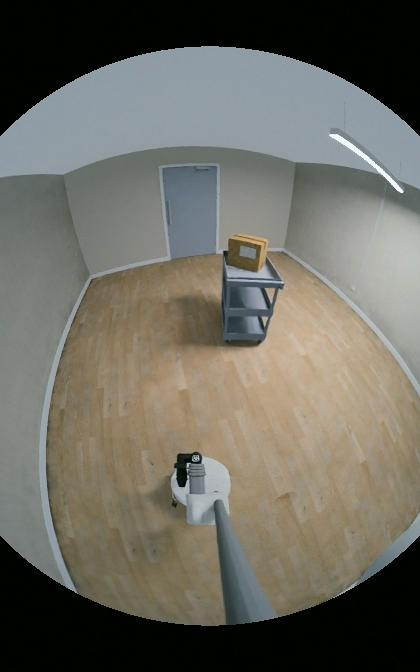

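move(
  blocking=false,
  r1={"base":{"strafe_m":-0.48}},
  r2={"base":{"rotate_rad":0.3}},
)

wait(
  seconds=1.5,
)

wait(
  seconds=0.7,
)

move(
  blocking=false,
  r2={"base":{"translate_m":2.0,"strafe_m":-0.1},"joints":{"lift_m":0.85,"wrist_yaw_rad":0.0,"gripper_m":0.1},"pace":"default"},
)

wait(
  seconds=5,
)

wait(
  seconds=5,
  cameras=["r1_head_camera","r1_head_left_camera","r2_head_camera","r2_head_left_camera","r2_head_right_camera","r2_wrist_camera"],
)

Scene clock: 172.17 s.
move: r1 moving; r2 moving
r1.base_odometry: x=+0.368 y=+1.132 heading=+2.910
r1.turned_by_wheels: +0.000
r1.turned_by_imu: +0.000
r1.base_tilt: forward=-1.6 right=+1.3
r1.lidar_m: 0.93 0.96 1.33 1.96 2.00 1.92 1.84 1.90 2.67 2.73 1.32 1.06
r1.base_status: strafe_m moving
r1.joint_positions: lift_m=+0.127 arm_m=+0.000 wrist_yaw_rad=+3.089 wrist_pitch_rad=+0.002 wrist_roll_rad=+0.000 gripper_m=+0.056
r1.joint_status: not commanded
r1.measured_speeds: translate_m=+0.000 strafe_m=-0.141 rotate_rad=-0.001 lift_m=+0.000 arm_m=+0.000 wrist_yaw_rad=+0.000 wrist_pitch_rad=+0.000 wrist_roll_rad=+0.000
r1.motor_effort: lift_m=+20(20) arm_m=-4(4) wheel_0=+7(11) wheel_1=-11(11) wheel_2=-1(2)
r1.servo_current: wrist_yaw_rad=65(65) wrist_pitch_rad=33(46) wrist_roll_rad=33(52) gripper_m=46(46)
r1.hand_pose: x=-0.1125 y=+0.1024 z=+0.3046 quat_wxyz=(+0.026, -0.001, +0.000, +1.000) (m; r1's base frame)
r1.wrist_depth_mm: 136 139 - - - - - / 113 139 - - - - - / 118 140 229 - - - - / 137 162 - - - - - / 1661 - - 1921 - - - / 1182 1205 194 1205 187 1182 1160 / 798 750 768 798 778 732 820
r2.base_odometry: x=+0.524 y=-0.946 heading=-2.122
r2.turned_by_wheels: +0.225
r2.turned_by_imu: +0.219
r2.base_tilt: forward=-0.7 right=+0.1
r2.lidar_m: 3.80 2.30 1.65 1.55 1.62 2.05 1.94 2.03 2.76 3.16 3.27 1.31
r2.base_status: rotate_rad moving
r2.joint_positions: lift_m=+0.295 arm_m=+0.000 wrist_yaw_rad=+3.133 wrist_pitch_rad=+0.002 wrist_roll_rad=+0.000 gripper_m=+0.056
r2.joint_status: not commanded
r2.measured_speeds: translate_m=+0.002 strafe_m=+0.000 rotate_rad=+0.574 lift_m=+0.000 arm_m=+0.000 wrist_yaw_rad=+0.000 wrist_pitch_rad=+0.000 wrist_roll_rad=+0.000
r2.motor_effort: lift_m=+18(18) arm_m=-4(4) wheel_0=-8(10) wheel_1=-5(10) wheel_2=-6(10)
r2.servo_current: wrist_yaw_rad=46(59) wrist_pitch_rad=46(46) wrist_roll_rad=52(59) gripper_m=46(52)
r2.hand_pose: x=-0.1167 y=+0.0898 z=+0.4727 quat_wxyz=(+0.004, -0.001, +0.000, +1.000) (m; r2's base frame)
r2.wrist_depth_mm: - 141 - - - - - / - 126 151 - - - - / - 129 185 - - - - / 144 143 265 - - - - / 230 - - - - - - / 227 1576 195 1576 191 1618 1464 / 227 1060 1138 - - 1025 1060
pictures: none

Scene clock: 172.73 s.
earlier move: r1 moving; r2 done
r1.base_odometry: x=+0.398 y=+1.257 heading=+2.910
r1.turned_by_wheels: +0.000
r1.turned_by_imu: -0.001
r1.base_tilt: forward=-1.6 right=+1.3
r1.lidar_m: 0.96 0.96 1.33 2.06 2.17 1.90 1.84 1.92 2.66 2.63 1.34 1.05
r1.base_status: strafe_m moving
r1.joint_positions: lift_m=+0.127 arm_m=+0.000 wrist_yaw_rad=+3.089 wrist_pitch_rad=+0.002 wrist_roll_rad=+0.000 gripper_m=+0.056
r1.joint_status: not commanded
r1.measured_speeds: translate_m=+0.000 strafe_m=-0.301 rotate_rad=+0.000 lift_m=+0.000 arm_m=+0.000 wrist_yaw_rad=+0.000 wrist_pitch_rad=+0.000 wrist_roll_rad=+0.000
r1.motor_effort: lift_m=+20(20) arm_m=-4(4) wheel_0=+9(12) wheel_1=-9(11) wheel_2=+0(2)
r1.servo_current: wrist_yaw_rad=33(65) wrist_pitch_rad=52(52) wrist_roll_rad=46(59) gripper_m=39(52)
r1.hand_pose: x=-0.1125 y=+0.1024 z=+0.3046 quat_wxyz=(+0.026, -0.001, +0.000, +1.000) (m; r1's base frame)
r1.wrist_depth_mm: 136 139 - - - - - / 113 139 - - - - - / 118 140 229 - - - - / 137 161 - - - - - / 1661 - - 1863 - - - / 1182 1182 193 1182 188 1281 1118 / 831 759 750 798 809 778 768
r2.base_odometry: x=+0.524 y=-0.946 heading=-2.047
r2.turned_by_wheels: +0.075
r2.turned_by_imu: +0.073
r2.base_tilt: forward=-0.6 right=+0.1
r2.lidar_m: 3.84 2.13 1.62 1.55 1.65 2.02 1.94 2.02 2.95 3.15 1.46 1.30
r2.base_status: done
r2.joint_positions: lift_m=+0.295 arm_m=+0.000 wrist_yaw_rad=+3.133 wrist_pitch_rad=+0.002 wrist_roll_rad=+0.000 gripper_m=+0.056
r2.joint_status: not commanded
r2.measured_speeds: all 0
r2.motor_effort: lift_m=+18(18) arm_m=-4(4) wheel_0=-4(10) wheel_1=-3(10) wheel_2=-3(10)
r2.servo_current: wrist_yaw_rad=39(59) wrist_pitch_rad=39(46) wrist_roll_rad=46(59) gripper_m=46(52)
r2.hand_pose: x=-0.1167 y=+0.0898 z=+0.4727 quat_wxyz=(+0.004, -0.001, +0.000, +1.000) (m; r2's base frame)
r2.wrist_depth_mm: - 141 - - - - - / - 126 151 - - - - / - 129 185 - - - - / 144 144 264 - - - - / 230 - - - - - - / 227 1576 196 1537 190 1618 1464 / 227 1078 1138 - - 1025 1060
wait: 0.57 of 1.5 s (r2 has come to rest)
pictures: none

Scene clock: 173.43 s.
earlier move: r1 moving
r1.base_odometry: x=+0.445 y=+1.458 heading=+2.910
r1.turned_by_wheels: +0.000
r1.turned_by_imu: -0.001
r1.base_tilt: forward=-1.6 right=+1.3
r1.lidar_m: 1.01 1.04 1.34 2.30 2.38 1.92 1.84 1.92 2.50 2.40 1.33 1.06
r1.base_status: strafe_m moving
r1.joint_positions: lift_m=+0.127 arm_m=+0.000 wrist_yaw_rad=+3.089 wrist_pitch_rad=+0.002 wrist_roll_rad=+0.000 gripper_m=+0.056
r1.joint_status: not commanded
r1.measured_speeds: translate_m=+0.000 strafe_m=-0.254 rotate_rad=+0.000 lift_m=+0.000 arm_m=+0.000 wrist_yaw_rad=+0.000 wrist_pitch_rad=+0.000 wrist_roll_rad=+0.000
r1.motor_effort: lift_m=+20(20) arm_m=-4(4) wheel_0=+4(12) wheel_1=-3(11) wheel_2=+0(2)
r1.servo_current: wrist_yaw_rad=52(65) wrist_pitch_rad=46(52) wrist_roll_rad=39(59) gripper_m=39(52)
r1.hand_pose: x=-0.1125 y=+0.1024 z=+0.3046 quat_wxyz=(+0.026, -0.001, +0.000, +1.000) (m; r1's base frame)
r1.wrist_depth_mm: 136 138 - - - - - / 113 139 - - - - - / 117 139 226 - - - - / 137 161 - - - - - / 1661 - - 1921 - - - / 1182 1182 194 1160 187 1182 1229 / 854 750 759 809 788 778 809
r2.base_odometry: x=+0.524 y=-0.946 heading=-2.047
r2.turned_by_wheels: +0.000
r2.turned_by_imu: +0.000
r2.base_tilt: forward=-0.7 right=+0.0
r2.lidar_m: 3.79 2.16 1.60 1.56 1.64 2.02 1.95 2.07 2.96 3.16 1.43 1.30
r2.base_status: done
r2.joint_positions: lift_m=+0.295 arm_m=+0.000 wrist_yaw_rad=+3.133 wrist_pitch_rad=+0.002 wrist_roll_rad=+0.000 gripper_m=+0.056
r2.joint_status: not commanded
r2.measured_speeds: all 0
r2.motor_effort: lift_m=+18(18) arm_m=-4(4) wheel_0=-5(10) wheel_1=-3(10) wheel_2=-3(10)
r2.servo_current: wrist_yaw_rad=39(59) wrist_pitch_rad=39(46) wrist_roll_rad=52(59) gripper_m=52(59)
r2.hand_pose: x=-0.1167 y=+0.0898 z=+0.4727 quat_wxyz=(+0.004, -0.001, +0.000, +1.000) (m; r2's base frame)
r2.wrist_depth_mm: - 141 - - - - - / - 126 151 - - - - / - 129 185 - - - - / 144 144 266 - - - - / 230 - - - - - - / 228 1576 196 1576 190 1618 1430 / 225 1078 1138 - - 1042 1078
wait: 0.70 s; no rest
pictures: none

Scene clock: 173.93 s.
earlier move: r1 moving
move: r2 moving
r1.base_odometry: x=+0.466 y=+1.545 heading=+2.910
r1.turned_by_wheels: +0.000
r1.turned_by_imu: +0.000
r1.base_tilt: forward=-1.6 right=+1.3
r1.lidar_m: 1.02 1.05 1.33 2.37 2.44 1.94 1.85 1.94 2.41 2.33 1.35 1.04
r1.base_status: strafe_m moving
r1.joint_positions: lift_m=+0.127 arm_m=+0.000 wrist_yaw_rad=+3.089 wrist_pitch_rad=+0.002 wrist_roll_rad=+0.000 gripper_m=+0.056
r1.joint_status: not commanded
r1.measured_speeds: translate_m=+0.000 strafe_m=-0.111 rotate_rad=-0.002 lift_m=+0.000 arm_m=+0.000 wrist_yaw_rad=+0.000 wrist_pitch_rad=+0.000 wrist_roll_rad=+0.000
r1.motor_effort: lift_m=+20(20) arm_m=-4(4) wheel_0=+1(3) wheel_1=-1(1) wheel_2=+0(1)
r1.servo_current: wrist_yaw_rad=39(59) wrist_pitch_rad=39(46) wrist_roll_rad=59(72) gripper_m=39(46)
r1.hand_pose: x=-0.1125 y=+0.1024 z=+0.3046 quat_wxyz=(+0.026, -0.001, +0.000, +1.000) (m; r1's base frame)
r1.wrist_depth_mm: - 138 - - - - - / 112 139 - - - - - / 116 139 219 - - - - / 136 157 - - - - - / 1708 - - 1983 - - - / 1160 1205 193 1205 187 1182 1160 / 831 750 750 798 788 778 831
r2.base_odometry: x=+0.509 y=-0.973 heading=-2.047
r2.turned_by_wheels: +0.000
r2.turned_by_imu: +0.000
r2.base_tilt: forward=-0.7 right=+0.1
r2.lidar_m: 3.80 2.13 1.62 1.56 1.67 2.03 1.98 2.12 2.99 3.15 1.39 1.28
r2.base_status: translate_m moving; strafe_m moving
r2.joint_positions: lift_m=+0.333 arm_m=+0.000 wrist_yaw_rad=+2.571 wrist_pitch_rad=+0.002 wrist_roll_rad=+0.000 gripper_m=+0.075
r2.joint_status: lift_m moving; wrist_yaw_rad moving; gripper_m moving
r2.measured_speeds: translate_m=+0.123 strafe_m=-0.006 rotate_rad=+0.000 lift_m=+0.146 arm_m=+0.000 wrist_yaw_rad=-1.732 wrist_pitch_rad=+0.000 wrist_roll_rad=+0.000
r2.motor_effort: lift_m=+21(24) arm_m=-4(4) wheel_0=+10(10) wheel_1=+7(8) wheel_2=-13(13)
r2.servo_current: wrist_yaw_rad=111(124) wrist_pitch_rad=39(46) wrist_roll_rad=46(52) gripper_m=91(91)
r2.hand_pose: x=-0.0245 y=+0.2294 z=+0.5103 quat_wxyz=(+0.282, -0.001, +0.000, +0.960) (m; r2's base frame)
r2.wrist_depth_mm: - - - - - - - / - - - - - - - / - - - - - - - / - - - - - - - / - - - - - - - / 1537 1708 190 1618 191 1576 - / 1205 1138 1205 - 1160 1078 1118
pictures: none

Scene clock: 174.60 s.
earlier move: r1 done; r2 moving
r1.base_odometry: x=+0.470 y=+1.564 heading=+2.910
r1.turned_by_wheels: +0.000
r1.turned_by_imu: +0.000
r1.base_tilt: forward=-1.6 right=+1.3
r1.lidar_m: 1.01 1.05 1.35 2.39 2.51 1.95 1.84 1.91 2.41 2.30 1.32 1.05
r1.base_status: done
r1.joint_positions: lift_m=+0.127 arm_m=+0.000 wrist_yaw_rad=+3.089 wrist_pitch_rad=+0.002 wrist_roll_rad=+0.000 gripper_m=+0.056
r1.joint_status: not commanded
r1.measured_speeds: all 0
r1.motor_effort: lift_m=+20(20) arm_m=-4(4) wheel_0=+0(3) wheel_1=+1(3) wheel_2=+0(2)
r1.servo_current: wrist_yaw_rad=39(65) wrist_pitch_rad=46(46) wrist_roll_rad=46(72) gripper_m=39(46)
r1.hand_pose: x=-0.1125 y=+0.1024 z=+0.3046 quat_wxyz=(+0.026, -0.001, +0.000, +1.000) (m; r1's base frame)
r1.wrist_depth_mm: - 138 - - - - - / 112 139 - - - - - / 116 140 220 - - - - / 137 156 - - - - - / 1708 - - 1983 - - - / 1160 1205 195 1205 187 1160 1138 / 854 750 759 798 788 778 820
r2.base_odometry: x=+0.438 y=-1.094 heading=-2.047
r2.turned_by_wheels: +0.000
r2.turned_by_imu: +0.000
r2.base_tilt: forward=-0.7 right=+0.1
r2.lidar_m: 3.60 2.13 1.64 1.55 1.66 2.19 2.11 2.26 3.22 3.15 1.27 1.18
r2.base_status: translate_m moving; strafe_m moving
r2.joint_positions: lift_m=+0.496 arm_m=+0.000 wrist_yaw_rad=+1.413 wrist_pitch_rad=+0.002 wrist_roll_rad=+0.000 gripper_m=+0.100
r2.joint_status: lift_m moving; wrist_yaw_rad moving; gripper_m moving
r2.measured_speeds: translate_m=+0.291 strafe_m=-0.014 rotate_rad=+0.005 lift_m=+0.300 arm_m=+0.000 wrist_yaw_rad=-1.743 wrist_pitch_rad=+0.000 wrist_roll_rad=+0.000
r2.motor_effort: lift_m=+21(25) arm_m=-4(4) wheel_0=+6(10) wheel_1=+6(8) wheel_2=-12(15)
r2.servo_current: wrist_yaw_rad=85(137) wrist_pitch_rad=39(46) wrist_roll_rad=52(52) gripper_m=26(91)
r2.hand_pose: x=+0.3025 y=+0.2711 z=+0.6734 quat_wxyz=(+0.761, +0.000, +0.001, +0.649) (m; r2's base frame)
r2.wrist_depth_mm: 1499 1464 1464 - - - - / 1464 1464 1464 - - - - / 1464 1499 1499 - - - - / - - - - - - - / - - - - - - - / - - 187 - 185 - - / 1430 1336 - - - 1397 1430
wait: 0.67 of 5 s (r1 has come to rest)
pictures: none

Scene clock: 179.60 s.
earlier move: r2 moving
r1.base_odometry: x=+0.470 y=+1.564 heading=+2.910
r1.turned_by_wheels: +0.000
r1.turned_by_imu: +0.000
r1.base_tilt: forward=-1.6 right=+1.3
r1.lidar_m: 1.01 1.05 1.34 2.40 2.48 1.91 1.84 1.92 2.41 2.31 1.33 1.04
r1.base_status: done
r1.joint_positions: lift_m=+0.127 arm_m=+0.000 wrist_yaw_rad=+3.089 wrist_pitch_rad=+0.002 wrist_roll_rad=+0.000 gripper_m=+0.056
r1.joint_status: not commanded
r1.measured_speeds: all 0
r1.motor_effort: lift_m=+20(20) arm_m=-4(4) wheel_0=+0(3) wheel_1=+1(3) wheel_2=+0(2)
r1.servo_current: wrist_yaw_rad=59(72) wrist_pitch_rad=39(52) wrist_roll_rad=46(78) gripper_m=46(52)
r1.hand_pose: x=-0.1125 y=+0.1024 z=+0.3046 quat_wxyz=(+0.026, -0.001, +0.000, +1.000) (m; r1's base frame)
r1.wrist_depth_mm: - 138 - - - - - / 112 139 - - - - - / 116 140 218 - - - - / 136 157 - - - - - / 1708 - - 1921 - - - / 1229 1205 193 1182 188 1160 1118 / 842 750 759 798 788 778 809
r2.base_odometry: x=-0.315 y=-2.391 heading=-2.047
r2.turned_by_wheels: +0.000
r2.turned_by_imu: +0.002
r2.base_tilt: forward=-0.7 right=+0.1
r2.lidar_m: 2.19 2.11 1.61 1.54 1.69 2.38 3.66 3.85 0.64 0.64 2.98 2.24
r2.base_status: translate_m moving; strafe_m moving
r2.joint_positions: lift_m=+0.850 arm_m=+0.000 wrist_yaw_rad=+0.003 wrist_pitch_rad=+0.002 wrist_roll_rad=+0.000 gripper_m=+0.100
r2.joint_status: all done
r2.measured_speeds: translate_m=+0.301 strafe_m=-0.015 rotate_rad=+0.002 lift_m=+0.000 arm_m=+0.000 wrist_yaw_rad=+0.000 wrist_pitch_rad=+0.000 wrist_roll_rad=+0.000
r2.motor_effort: lift_m=+21(25) arm_m=-4(4) wheel_0=+8(11) wheel_1=+6(8) wheel_2=-9(15)
r2.servo_current: wrist_yaw_rad=52(137) wrist_pitch_rad=39(52) wrist_roll_rad=52(65) gripper_m=52(91)
r2.hand_pose: x=+0.4596 y=-0.0866 z=+1.0275 quat_wxyz=(+1.000, +0.000, +0.001, +0.001) (m; r2's base frame)
r2.wrist_depth_mm: - - - - - - - / - - - - - - - / - - - - - - - / - - - - - - - / - - - - - - - / - - 195 - 185 - - / - - - - - - -
wait: 5.00 s; no rest
pictures: r1_head_camera, r1_head_left_camera, r2_head_camera, r2_head_left_camera, r2_head_right_camera, r2_wrist_camera
Images, in order (width x height): r1_head_camera 420x560, r1_head_left_camera 420x672, r2_head_camera 420x560, r2_head_left_camera 420x672, r2_head_right_camera 420x672, r2_wrist_camera 616x392.

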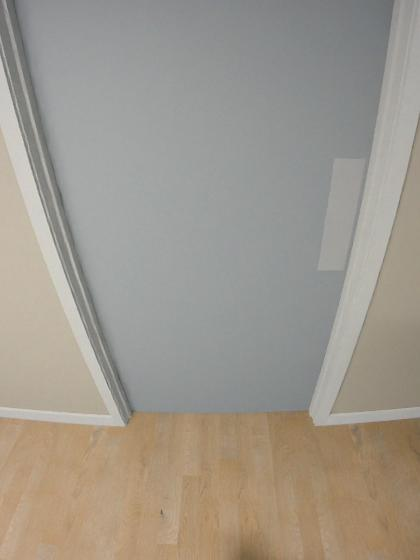

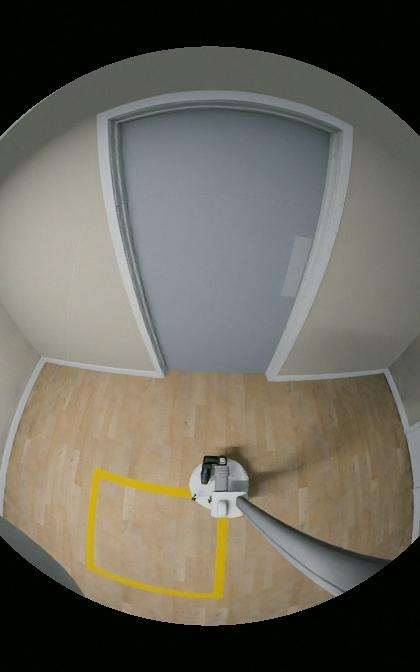

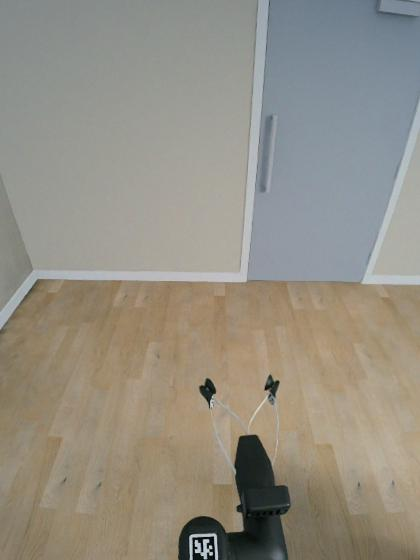

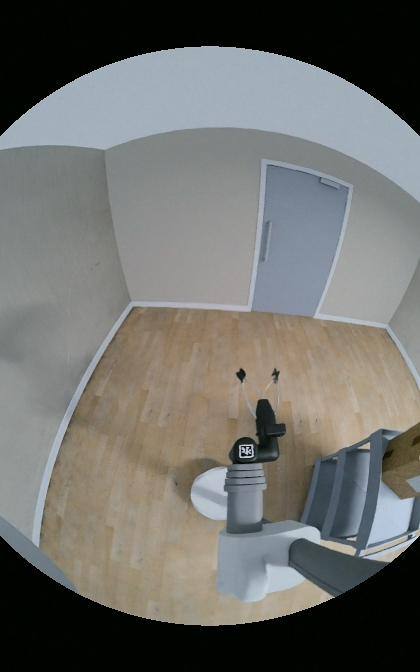

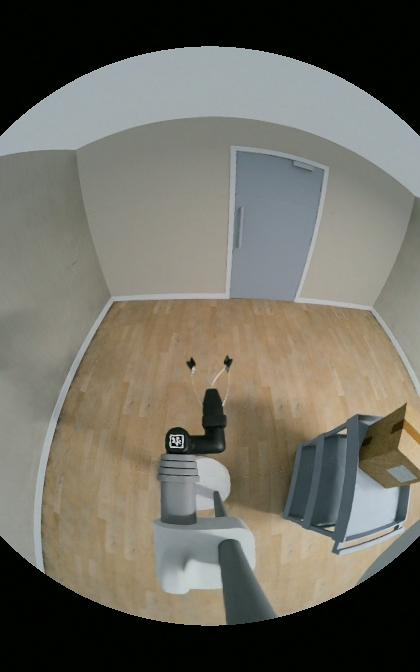

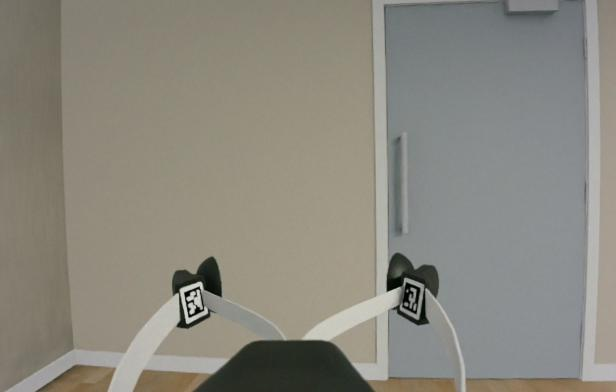

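wait(
  seconds=2,
)

move(
  blocking=false,
  r2={"base":{"translate_m":0.95,"strafe_m":-0.42}},
)

wait(
  seconds=6,
  cameras=["r2_head_camera","r2_head_right_camera","r2_wrist_camera"],
)

Scene clock: 186.40 s.
earlier move: r2 done
r1.base_odometry: x=+0.470 y=+1.564 heading=+2.910
r1.turned_by_wheels: +0.000
r1.turned_by_imu: +0.000
r1.base_tilt: forward=-1.6 right=+1.3
r1.lidar_m: 1.00 1.05 1.35 2.39 2.49 1.92 1.84 1.92 2.39 2.30 1.35 1.01
r1.base_status: done
r1.joint_positions: lift_m=+0.127 arm_m=+0.000 wrist_yaw_rad=+3.089 wrist_pitch_rad=+0.002 wrist_roll_rad=+0.000 gripper_m=+0.056
r1.joint_status: not commanded
r1.measured_speeds: all 0
r1.motor_effort: lift_m=+20(20) arm_m=-4(4) wheel_0=+0(3) wheel_1=+1(3) wheel_2=+0(2)
r1.servo_current: wrist_yaw_rad=59(72) wrist_pitch_rad=46(52) wrist_roll_rad=59(78) gripper_m=39(52)
r1.hand_pose: x=-0.1125 y=+0.1024 z=+0.3046 quat_wxyz=(+0.026, -0.001, +0.000, +1.000) (m; r1's base frame)
r1.wrist_depth_mm: - 138 - - - - - / 112 139 - - - - - / 116 139 218 - - - - / 137 157 - - - - - / 1661 - - 1921 - - - / 1205 1205 193 1182 188 1160 1138 / 842 759 750 798 788 778 820
r2.base_odometry: x=-0.482 y=-2.677 heading=-2.047
r2.turned_by_wheels: +0.000
r2.turned_by_imu: +0.001
r2.base_tilt: forward=-0.7 right=+0.1
r2.lidar_m: 1.85 1.96 1.59 1.56 1.69 2.37 4.04 0.87 0.74 3.17 2.51 1.86
r2.base_status: done
r2.joint_positions: lift_m=+0.850 arm_m=+0.000 wrist_yaw_rad=+0.003 wrist_pitch_rad=+0.002 wrist_roll_rad=+0.000 gripper_m=+0.100
r2.joint_status: all done
r2.measured_speeds: all 0
r2.motor_effort: lift_m=+21(25) arm_m=-4(4) wheel_0=+2(11) wheel_1=+4(8) wheel_2=-3(15)
r2.servo_current: wrist_yaw_rad=39(137) wrist_pitch_rad=33(52) wrist_roll_rad=52(65) gripper_m=52(91)
r2.hand_pose: x=+0.4596 y=-0.0866 z=+1.0275 quat_wxyz=(+1.000, +0.000, +0.001, +0.001) (m; r2's base frame)
r2.wrist_depth_mm: - - - - - - - / - - - - 1576 - - / - - - - - - - / - - - - - - - / - - - - - - - / 1808 - 188 - 185 - - / - - - - - - -
wait: 0.00 of 2 s (r2 has come to rest)
pictures: none

Scene clock: 186.90 s.
move: r2 moving
r1: as last shown
r1.base_tilt: forward=-1.6 right=+1.2
r1.lidar_m: 1.01 1.04 1.36 2.38 2.47 1.92 1.83 1.92 2.40 2.31 1.33 1.03
r1.motor_effort: lift_m=+20(20) arm_m=-4(4) wheel_0=+0(1) wheel_1=+1(1) wheel_2=+0(0)
r1.servo_current: wrist_yaw_rad=39(59) wrist_pitch_rad=46(46) wrist_roll_rad=52(59) gripper_m=39(52)
r1.wrist_depth_mm: - 138 - - - - - / 112 139 - - - - - / 116 139 219 - - - - / 137 157 - - - - - / 1661 - - 1921 - - - / 1182 1182 194 1205 188 1160 1138 / 842 750 750 809 798 768 820
r2.base_odometry: x=-0.509 y=-2.699 heading=-2.047
r2.turned_by_wheels: +0.000
r2.turned_by_imu: +0.000
r2.base_tilt: forward=-0.7 right=+0.0
r2.lidar_m: 1.76 1.93 1.63 1.58 1.67 2.40 4.06 0.85 0.75 3.18 2.48 1.83
r2.base_status: translate_m moving; strafe_m moving
r2.joint_positions: lift_m=+0.850 arm_m=+0.000 wrist_yaw_rad=+0.003 wrist_pitch_rad=+0.002 wrist_roll_rad=+0.000 gripper_m=+0.100
r2.joint_status: not commanded
r2.measured_speeds: translate_m=+0.120 strafe_m=-0.055 rotate_rad=-0.001 lift_m=+0.000 arm_m=+0.000 wrist_yaw_rad=+0.000 wrist_pitch_rad=+0.000 wrist_roll_rad=+0.000
r2.motor_effort: lift_m=+21(21) arm_m=-4(4) wheel_0=+13(13) wheel_1=+5(7) wheel_2=-11(12)
r2.servo_current: wrist_yaw_rad=46(59) wrist_pitch_rad=39(46) wrist_roll_rad=39(52) gripper_m=39(59)
r2.hand_pose: x=+0.4596 y=-0.0866 z=+1.0275 quat_wxyz=(+1.000, +0.000, +0.001, +0.001) (m; r2's base frame)
r2.wrist_depth_mm: - - - - - - - / - - - - - - - / - - - - - - - / - - - - 1576 - - / - - - - 1537 - - / - - 189 - 187 - - / - - - - - - -
pictures: none

Scene clock: 191.23 s.
earlier move: r2 done
r1.base_odometry: x=+0.470 y=+1.564 heading=+2.910
r1.turned_by_wheels: +0.000
r1.turned_by_imu: +0.000
r1.base_tilt: forward=-1.6 right=+1.3
r1.lidar_m: 1.01 1.05 1.32 2.39 2.51 1.91 1.83 1.92 2.40 2.32 1.34 1.05
r1.base_status: not commanded
r1.joint_positions: lift_m=+0.127 arm_m=+0.000 wrist_yaw_rad=+3.089 wrist_pitch_rad=+0.002 wrist_roll_rad=+0.000 gripper_m=+0.056
r1.joint_status: not commanded
r1.measured_speeds: all 0
r1.motor_effort: lift_m=+20(20) arm_m=-4(4) wheel_0=+0(1) wheel_1=+1(1) wheel_2=+0(0)
r1.servo_current: wrist_yaw_rad=52(65) wrist_pitch_rad=46(52) wrist_roll_rad=59(72) gripper_m=46(52)
r1.hand_pose: x=-0.1125 y=+0.1024 z=+0.3046 quat_wxyz=(+0.026, -0.001, +0.000, +1.000) (m; r1's base frame)
r1.wrist_depth_mm: - 139 - - - - - / 112 139 - - - - - / 116 139 219 - - - - / 137 157 - - - - - / 1708 - - 1921 - - - / 1160 1205 193 1182 188 1182 1160 / 831 750 750 798 809 778 820
r2.base_odometry: x=-1.291 y=-3.329 heading=-2.047
r2.turned_by_wheels: +0.000
r2.turned_by_imu: +0.001
r2.base_tilt: forward=-0.7 right=+0.1
r2.lidar_m: 0.82 0.96 1.39 1.91 2.05 2.95 1.21 1.20 2.90 2.82 1.21 0.91
r2.base_status: done
r2.joint_positions: lift_m=+0.850 arm_m=+0.000 wrist_yaw_rad=+0.003 wrist_pitch_rad=+0.002 wrist_roll_rad=+0.000 gripper_m=+0.100
r2.joint_status: not commanded
r2.measured_speeds: all 0
r2.motor_effort: lift_m=+21(21) arm_m=-4(4) wheel_0=+2(13) wheel_1=+3(7) wheel_2=-3(13)
r2.servo_current: wrist_yaw_rad=46(65) wrist_pitch_rad=39(52) wrist_roll_rad=65(65) gripper_m=52(59)
r2.hand_pose: x=+0.4596 y=-0.0866 z=+1.0275 quat_wxyz=(+1.000, +0.000, +0.001, +0.001) (m; r2's base frame)
r2.wrist_depth_mm: - - - - - - - / - - - - - - - / - - - 574 - - - / - - - 668 - - - / - - 661 676 - - - / - - 190 591 186 - - / - - - - - - -
wait: 4.33 of 6 s (r2 has come to rest)
pictures: r2_head_camera, r2_head_right_camera, r2_wrist_camera
Images, in order (width x height): r2_head_camera 420x560, r2_head_right_camera 420x672, r2_wrist_camera 616x392.

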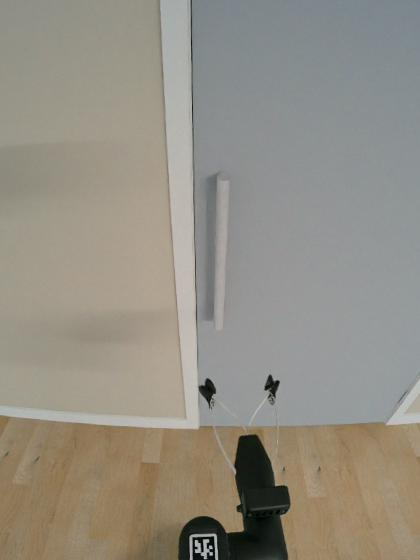

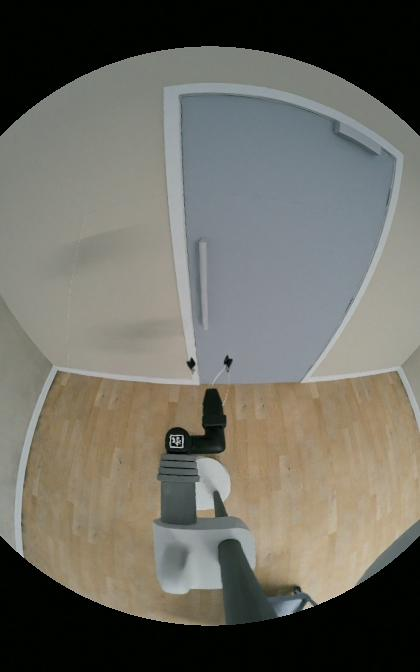

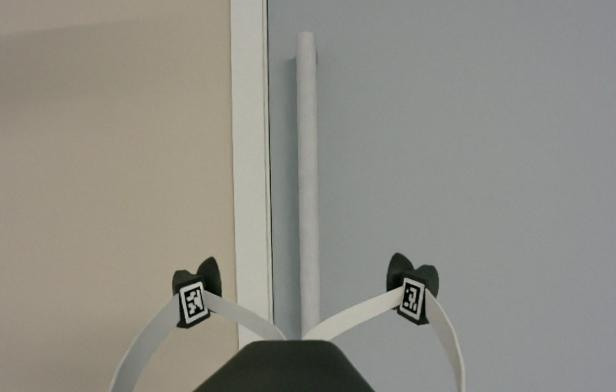

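move(
  blocking=false,
  r2={"joints":{"arm_m":0.285},"contact_limits":{"arm_m":0.1},"pace":"default"},
)

wait(
  seconds=3,
  cameras=["r2_wrist_camera","r2_head_camera"],
)

Scene clock: 210.63 s.
move: r2 moving
r1: as last shown
r1.lidar_m: 1.01 1.06 1.35 2.38 2.49 1.94 1.85 1.93 2.40 2.31 1.35 1.03
r1.motor_effort: lift_m=+20(20) arm_m=-4(4) wheel_0=+1(1) wheel_1=+1(1) wheel_2=+0(0)
r1.servo_current: wrist_yaw_rad=39(65) wrist_pitch_rad=39(52) wrist_roll_rad=46(65) gripper_m=46(46)
r1.wrist_depth_mm: - 138 - - - - - / 112 139 - - - - - / 116 139 219 - - - - / 136 157 - - - - - / 1618 - - 1863 - - - / 1182 1229 194 1205 187 1160 1160 / 842 759 750 798 788 778 820
r2.base_odometry: x=-1.291 y=-3.329 heading=-2.047
r2.turned_by_wheels: +0.000
r2.turned_by_imu: +0.000
r2.base_tilt: forward=-0.7 right=+0.0
r2.lidar_m: 0.79 0.95 1.39 1.92 2.05 2.98 1.25 1.20 2.90 2.81 1.19 0.92
r2.base_status: not commanded
r2.joint_positions: lift_m=+0.850 arm_m=+0.051 wrist_yaw_rad=+0.003 wrist_pitch_rad=+0.002 wrist_roll_rad=+0.000 gripper_m=+0.100
r2.joint_status: arm_m moving
r2.measured_speeds: translate_m=+0.000 strafe_m=+0.000 rotate_rad=+0.000 lift_m=+0.000 arm_m=+0.195 wrist_yaw_rad=+0.000 wrist_pitch_rad=+0.000 wrist_roll_rad=+0.000
r2.motor_effort: lift_m=+21(21) arm_m=+10(12) wheel_0=+1(2) wheel_1=+3(4) wheel_2=-4(4)
r2.servo_current: wrist_yaw_rad=52(59) wrist_pitch_rad=46(46) wrist_roll_rad=46(59) gripper_m=46(59)
r2.contact_limits: arm_m 0.1
r2.hand_pose: x=+0.5100 y=-0.0866 z=+1.0275 quat_wxyz=(+1.000, +0.000, +0.001, +0.001) (m; r2's base frame)
r2.wrist_depth_mm: - - 615 535 - - - / - - - 535 - - - / - - - 539 - - - / - - - 544 - - - / - - - 549 - - - / - - 189 162 185 - - / - - - - - - -
pictures: none

Scene clock: 212.10 s.
earlier move: r2 done
r1.base_odometry: x=+0.470 y=+1.564 heading=+2.910
r1.turned_by_wheels: +0.000
r1.turned_by_imu: +0.000
r1.base_tilt: forward=-1.6 right=+1.3
r1.lidar_m: 1.02 1.05 1.36 2.38 2.50 1.93 1.84 1.95 2.40 2.30 1.36 1.04
r1.base_status: not commanded
r1.joint_positions: lift_m=+0.127 arm_m=+0.000 wrist_yaw_rad=+3.089 wrist_pitch_rad=+0.002 wrist_roll_rad=+0.000 gripper_m=+0.056
r1.joint_status: not commanded
r1.measured_speeds: all 0
r1.motor_effort: lift_m=+20(20) arm_m=-4(4) wheel_0=+0(1) wheel_1=+1(1) wheel_2=+0(0)
r1.servo_current: wrist_yaw_rad=52(65) wrist_pitch_rad=33(52) wrist_roll_rad=46(72) gripper_m=46(46)
r1.hand_pose: x=-0.1125 y=+0.1024 z=+0.3046 quat_wxyz=(+0.026, -0.001, +0.000, +1.000) (m; r1's base frame)
r1.wrist_depth_mm: - 138 - - - - - / 112 139 - - - - - / 116 139 219 - - - - / 137 157 - - - - - / 1708 - - 1863 - - - / 1160 1205 194 1205 187 1160 1118 / 842 750 750 809 798 778 820
r2.base_odometry: x=-1.291 y=-3.329 heading=-2.047
r2.turned_by_wheels: +0.000
r2.turned_by_imu: +0.000
r2.base_tilt: forward=-0.6 right=+0.1
r2.lidar_m: 0.79 0.94 1.34 1.92 2.04 2.97 1.23 1.19 2.88 2.81 1.22 0.89
r2.base_status: not commanded
r2.joint_positions: lift_m=+0.850 arm_m=+0.285 wrist_yaw_rad=+0.003 wrist_pitch_rad=+0.002 wrist_roll_rad=+0.000 gripper_m=+0.100
r2.joint_status: all done
r2.measured_speeds: all 0
r2.motor_effort: lift_m=+20(21) arm_m=+7(14) wheel_0=+1(2) wheel_1=+3(4) wheel_2=-4(4)
r2.servo_current: wrist_yaw_rad=46(65) wrist_pitch_rad=39(46) wrist_roll_rad=52(59) gripper_m=59(59)
r2.contact_limits: arm_m 0.1
r2.hand_pose: x=+0.7443 y=-0.0866 z=+1.0275 quat_wxyz=(+1.000, +0.000, +0.001, +0.001) (m; r2's base frame)
r2.wrist_depth_mm: 402 392 375 368 364 353 349 / 407 394 375 370 366 357 349 / 404 397 377 373 366 357 351 / 410 402 379 375 373 357 353 / 413 402 379 377 373 364 355 / 418 402 196 306 193 364 357 / 418 407 387 - 375 368 359
wait: 1.47 of 3 s (r2 has come to rest)
pictures: r2_head_camera, r2_wrist_camera
Images, in order (width x height): r2_head_camera 420x560, r2_wrist_camera 616x392.

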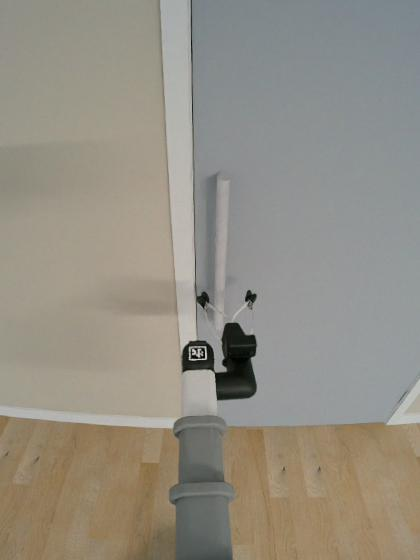

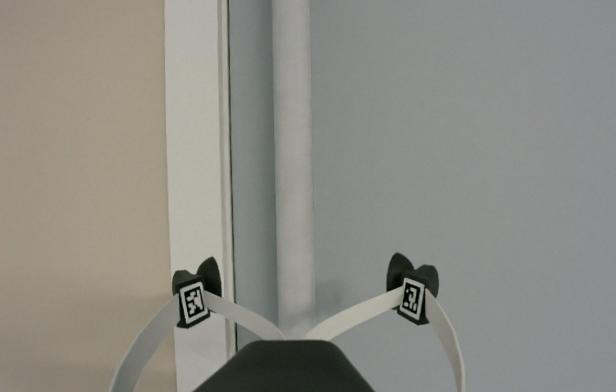

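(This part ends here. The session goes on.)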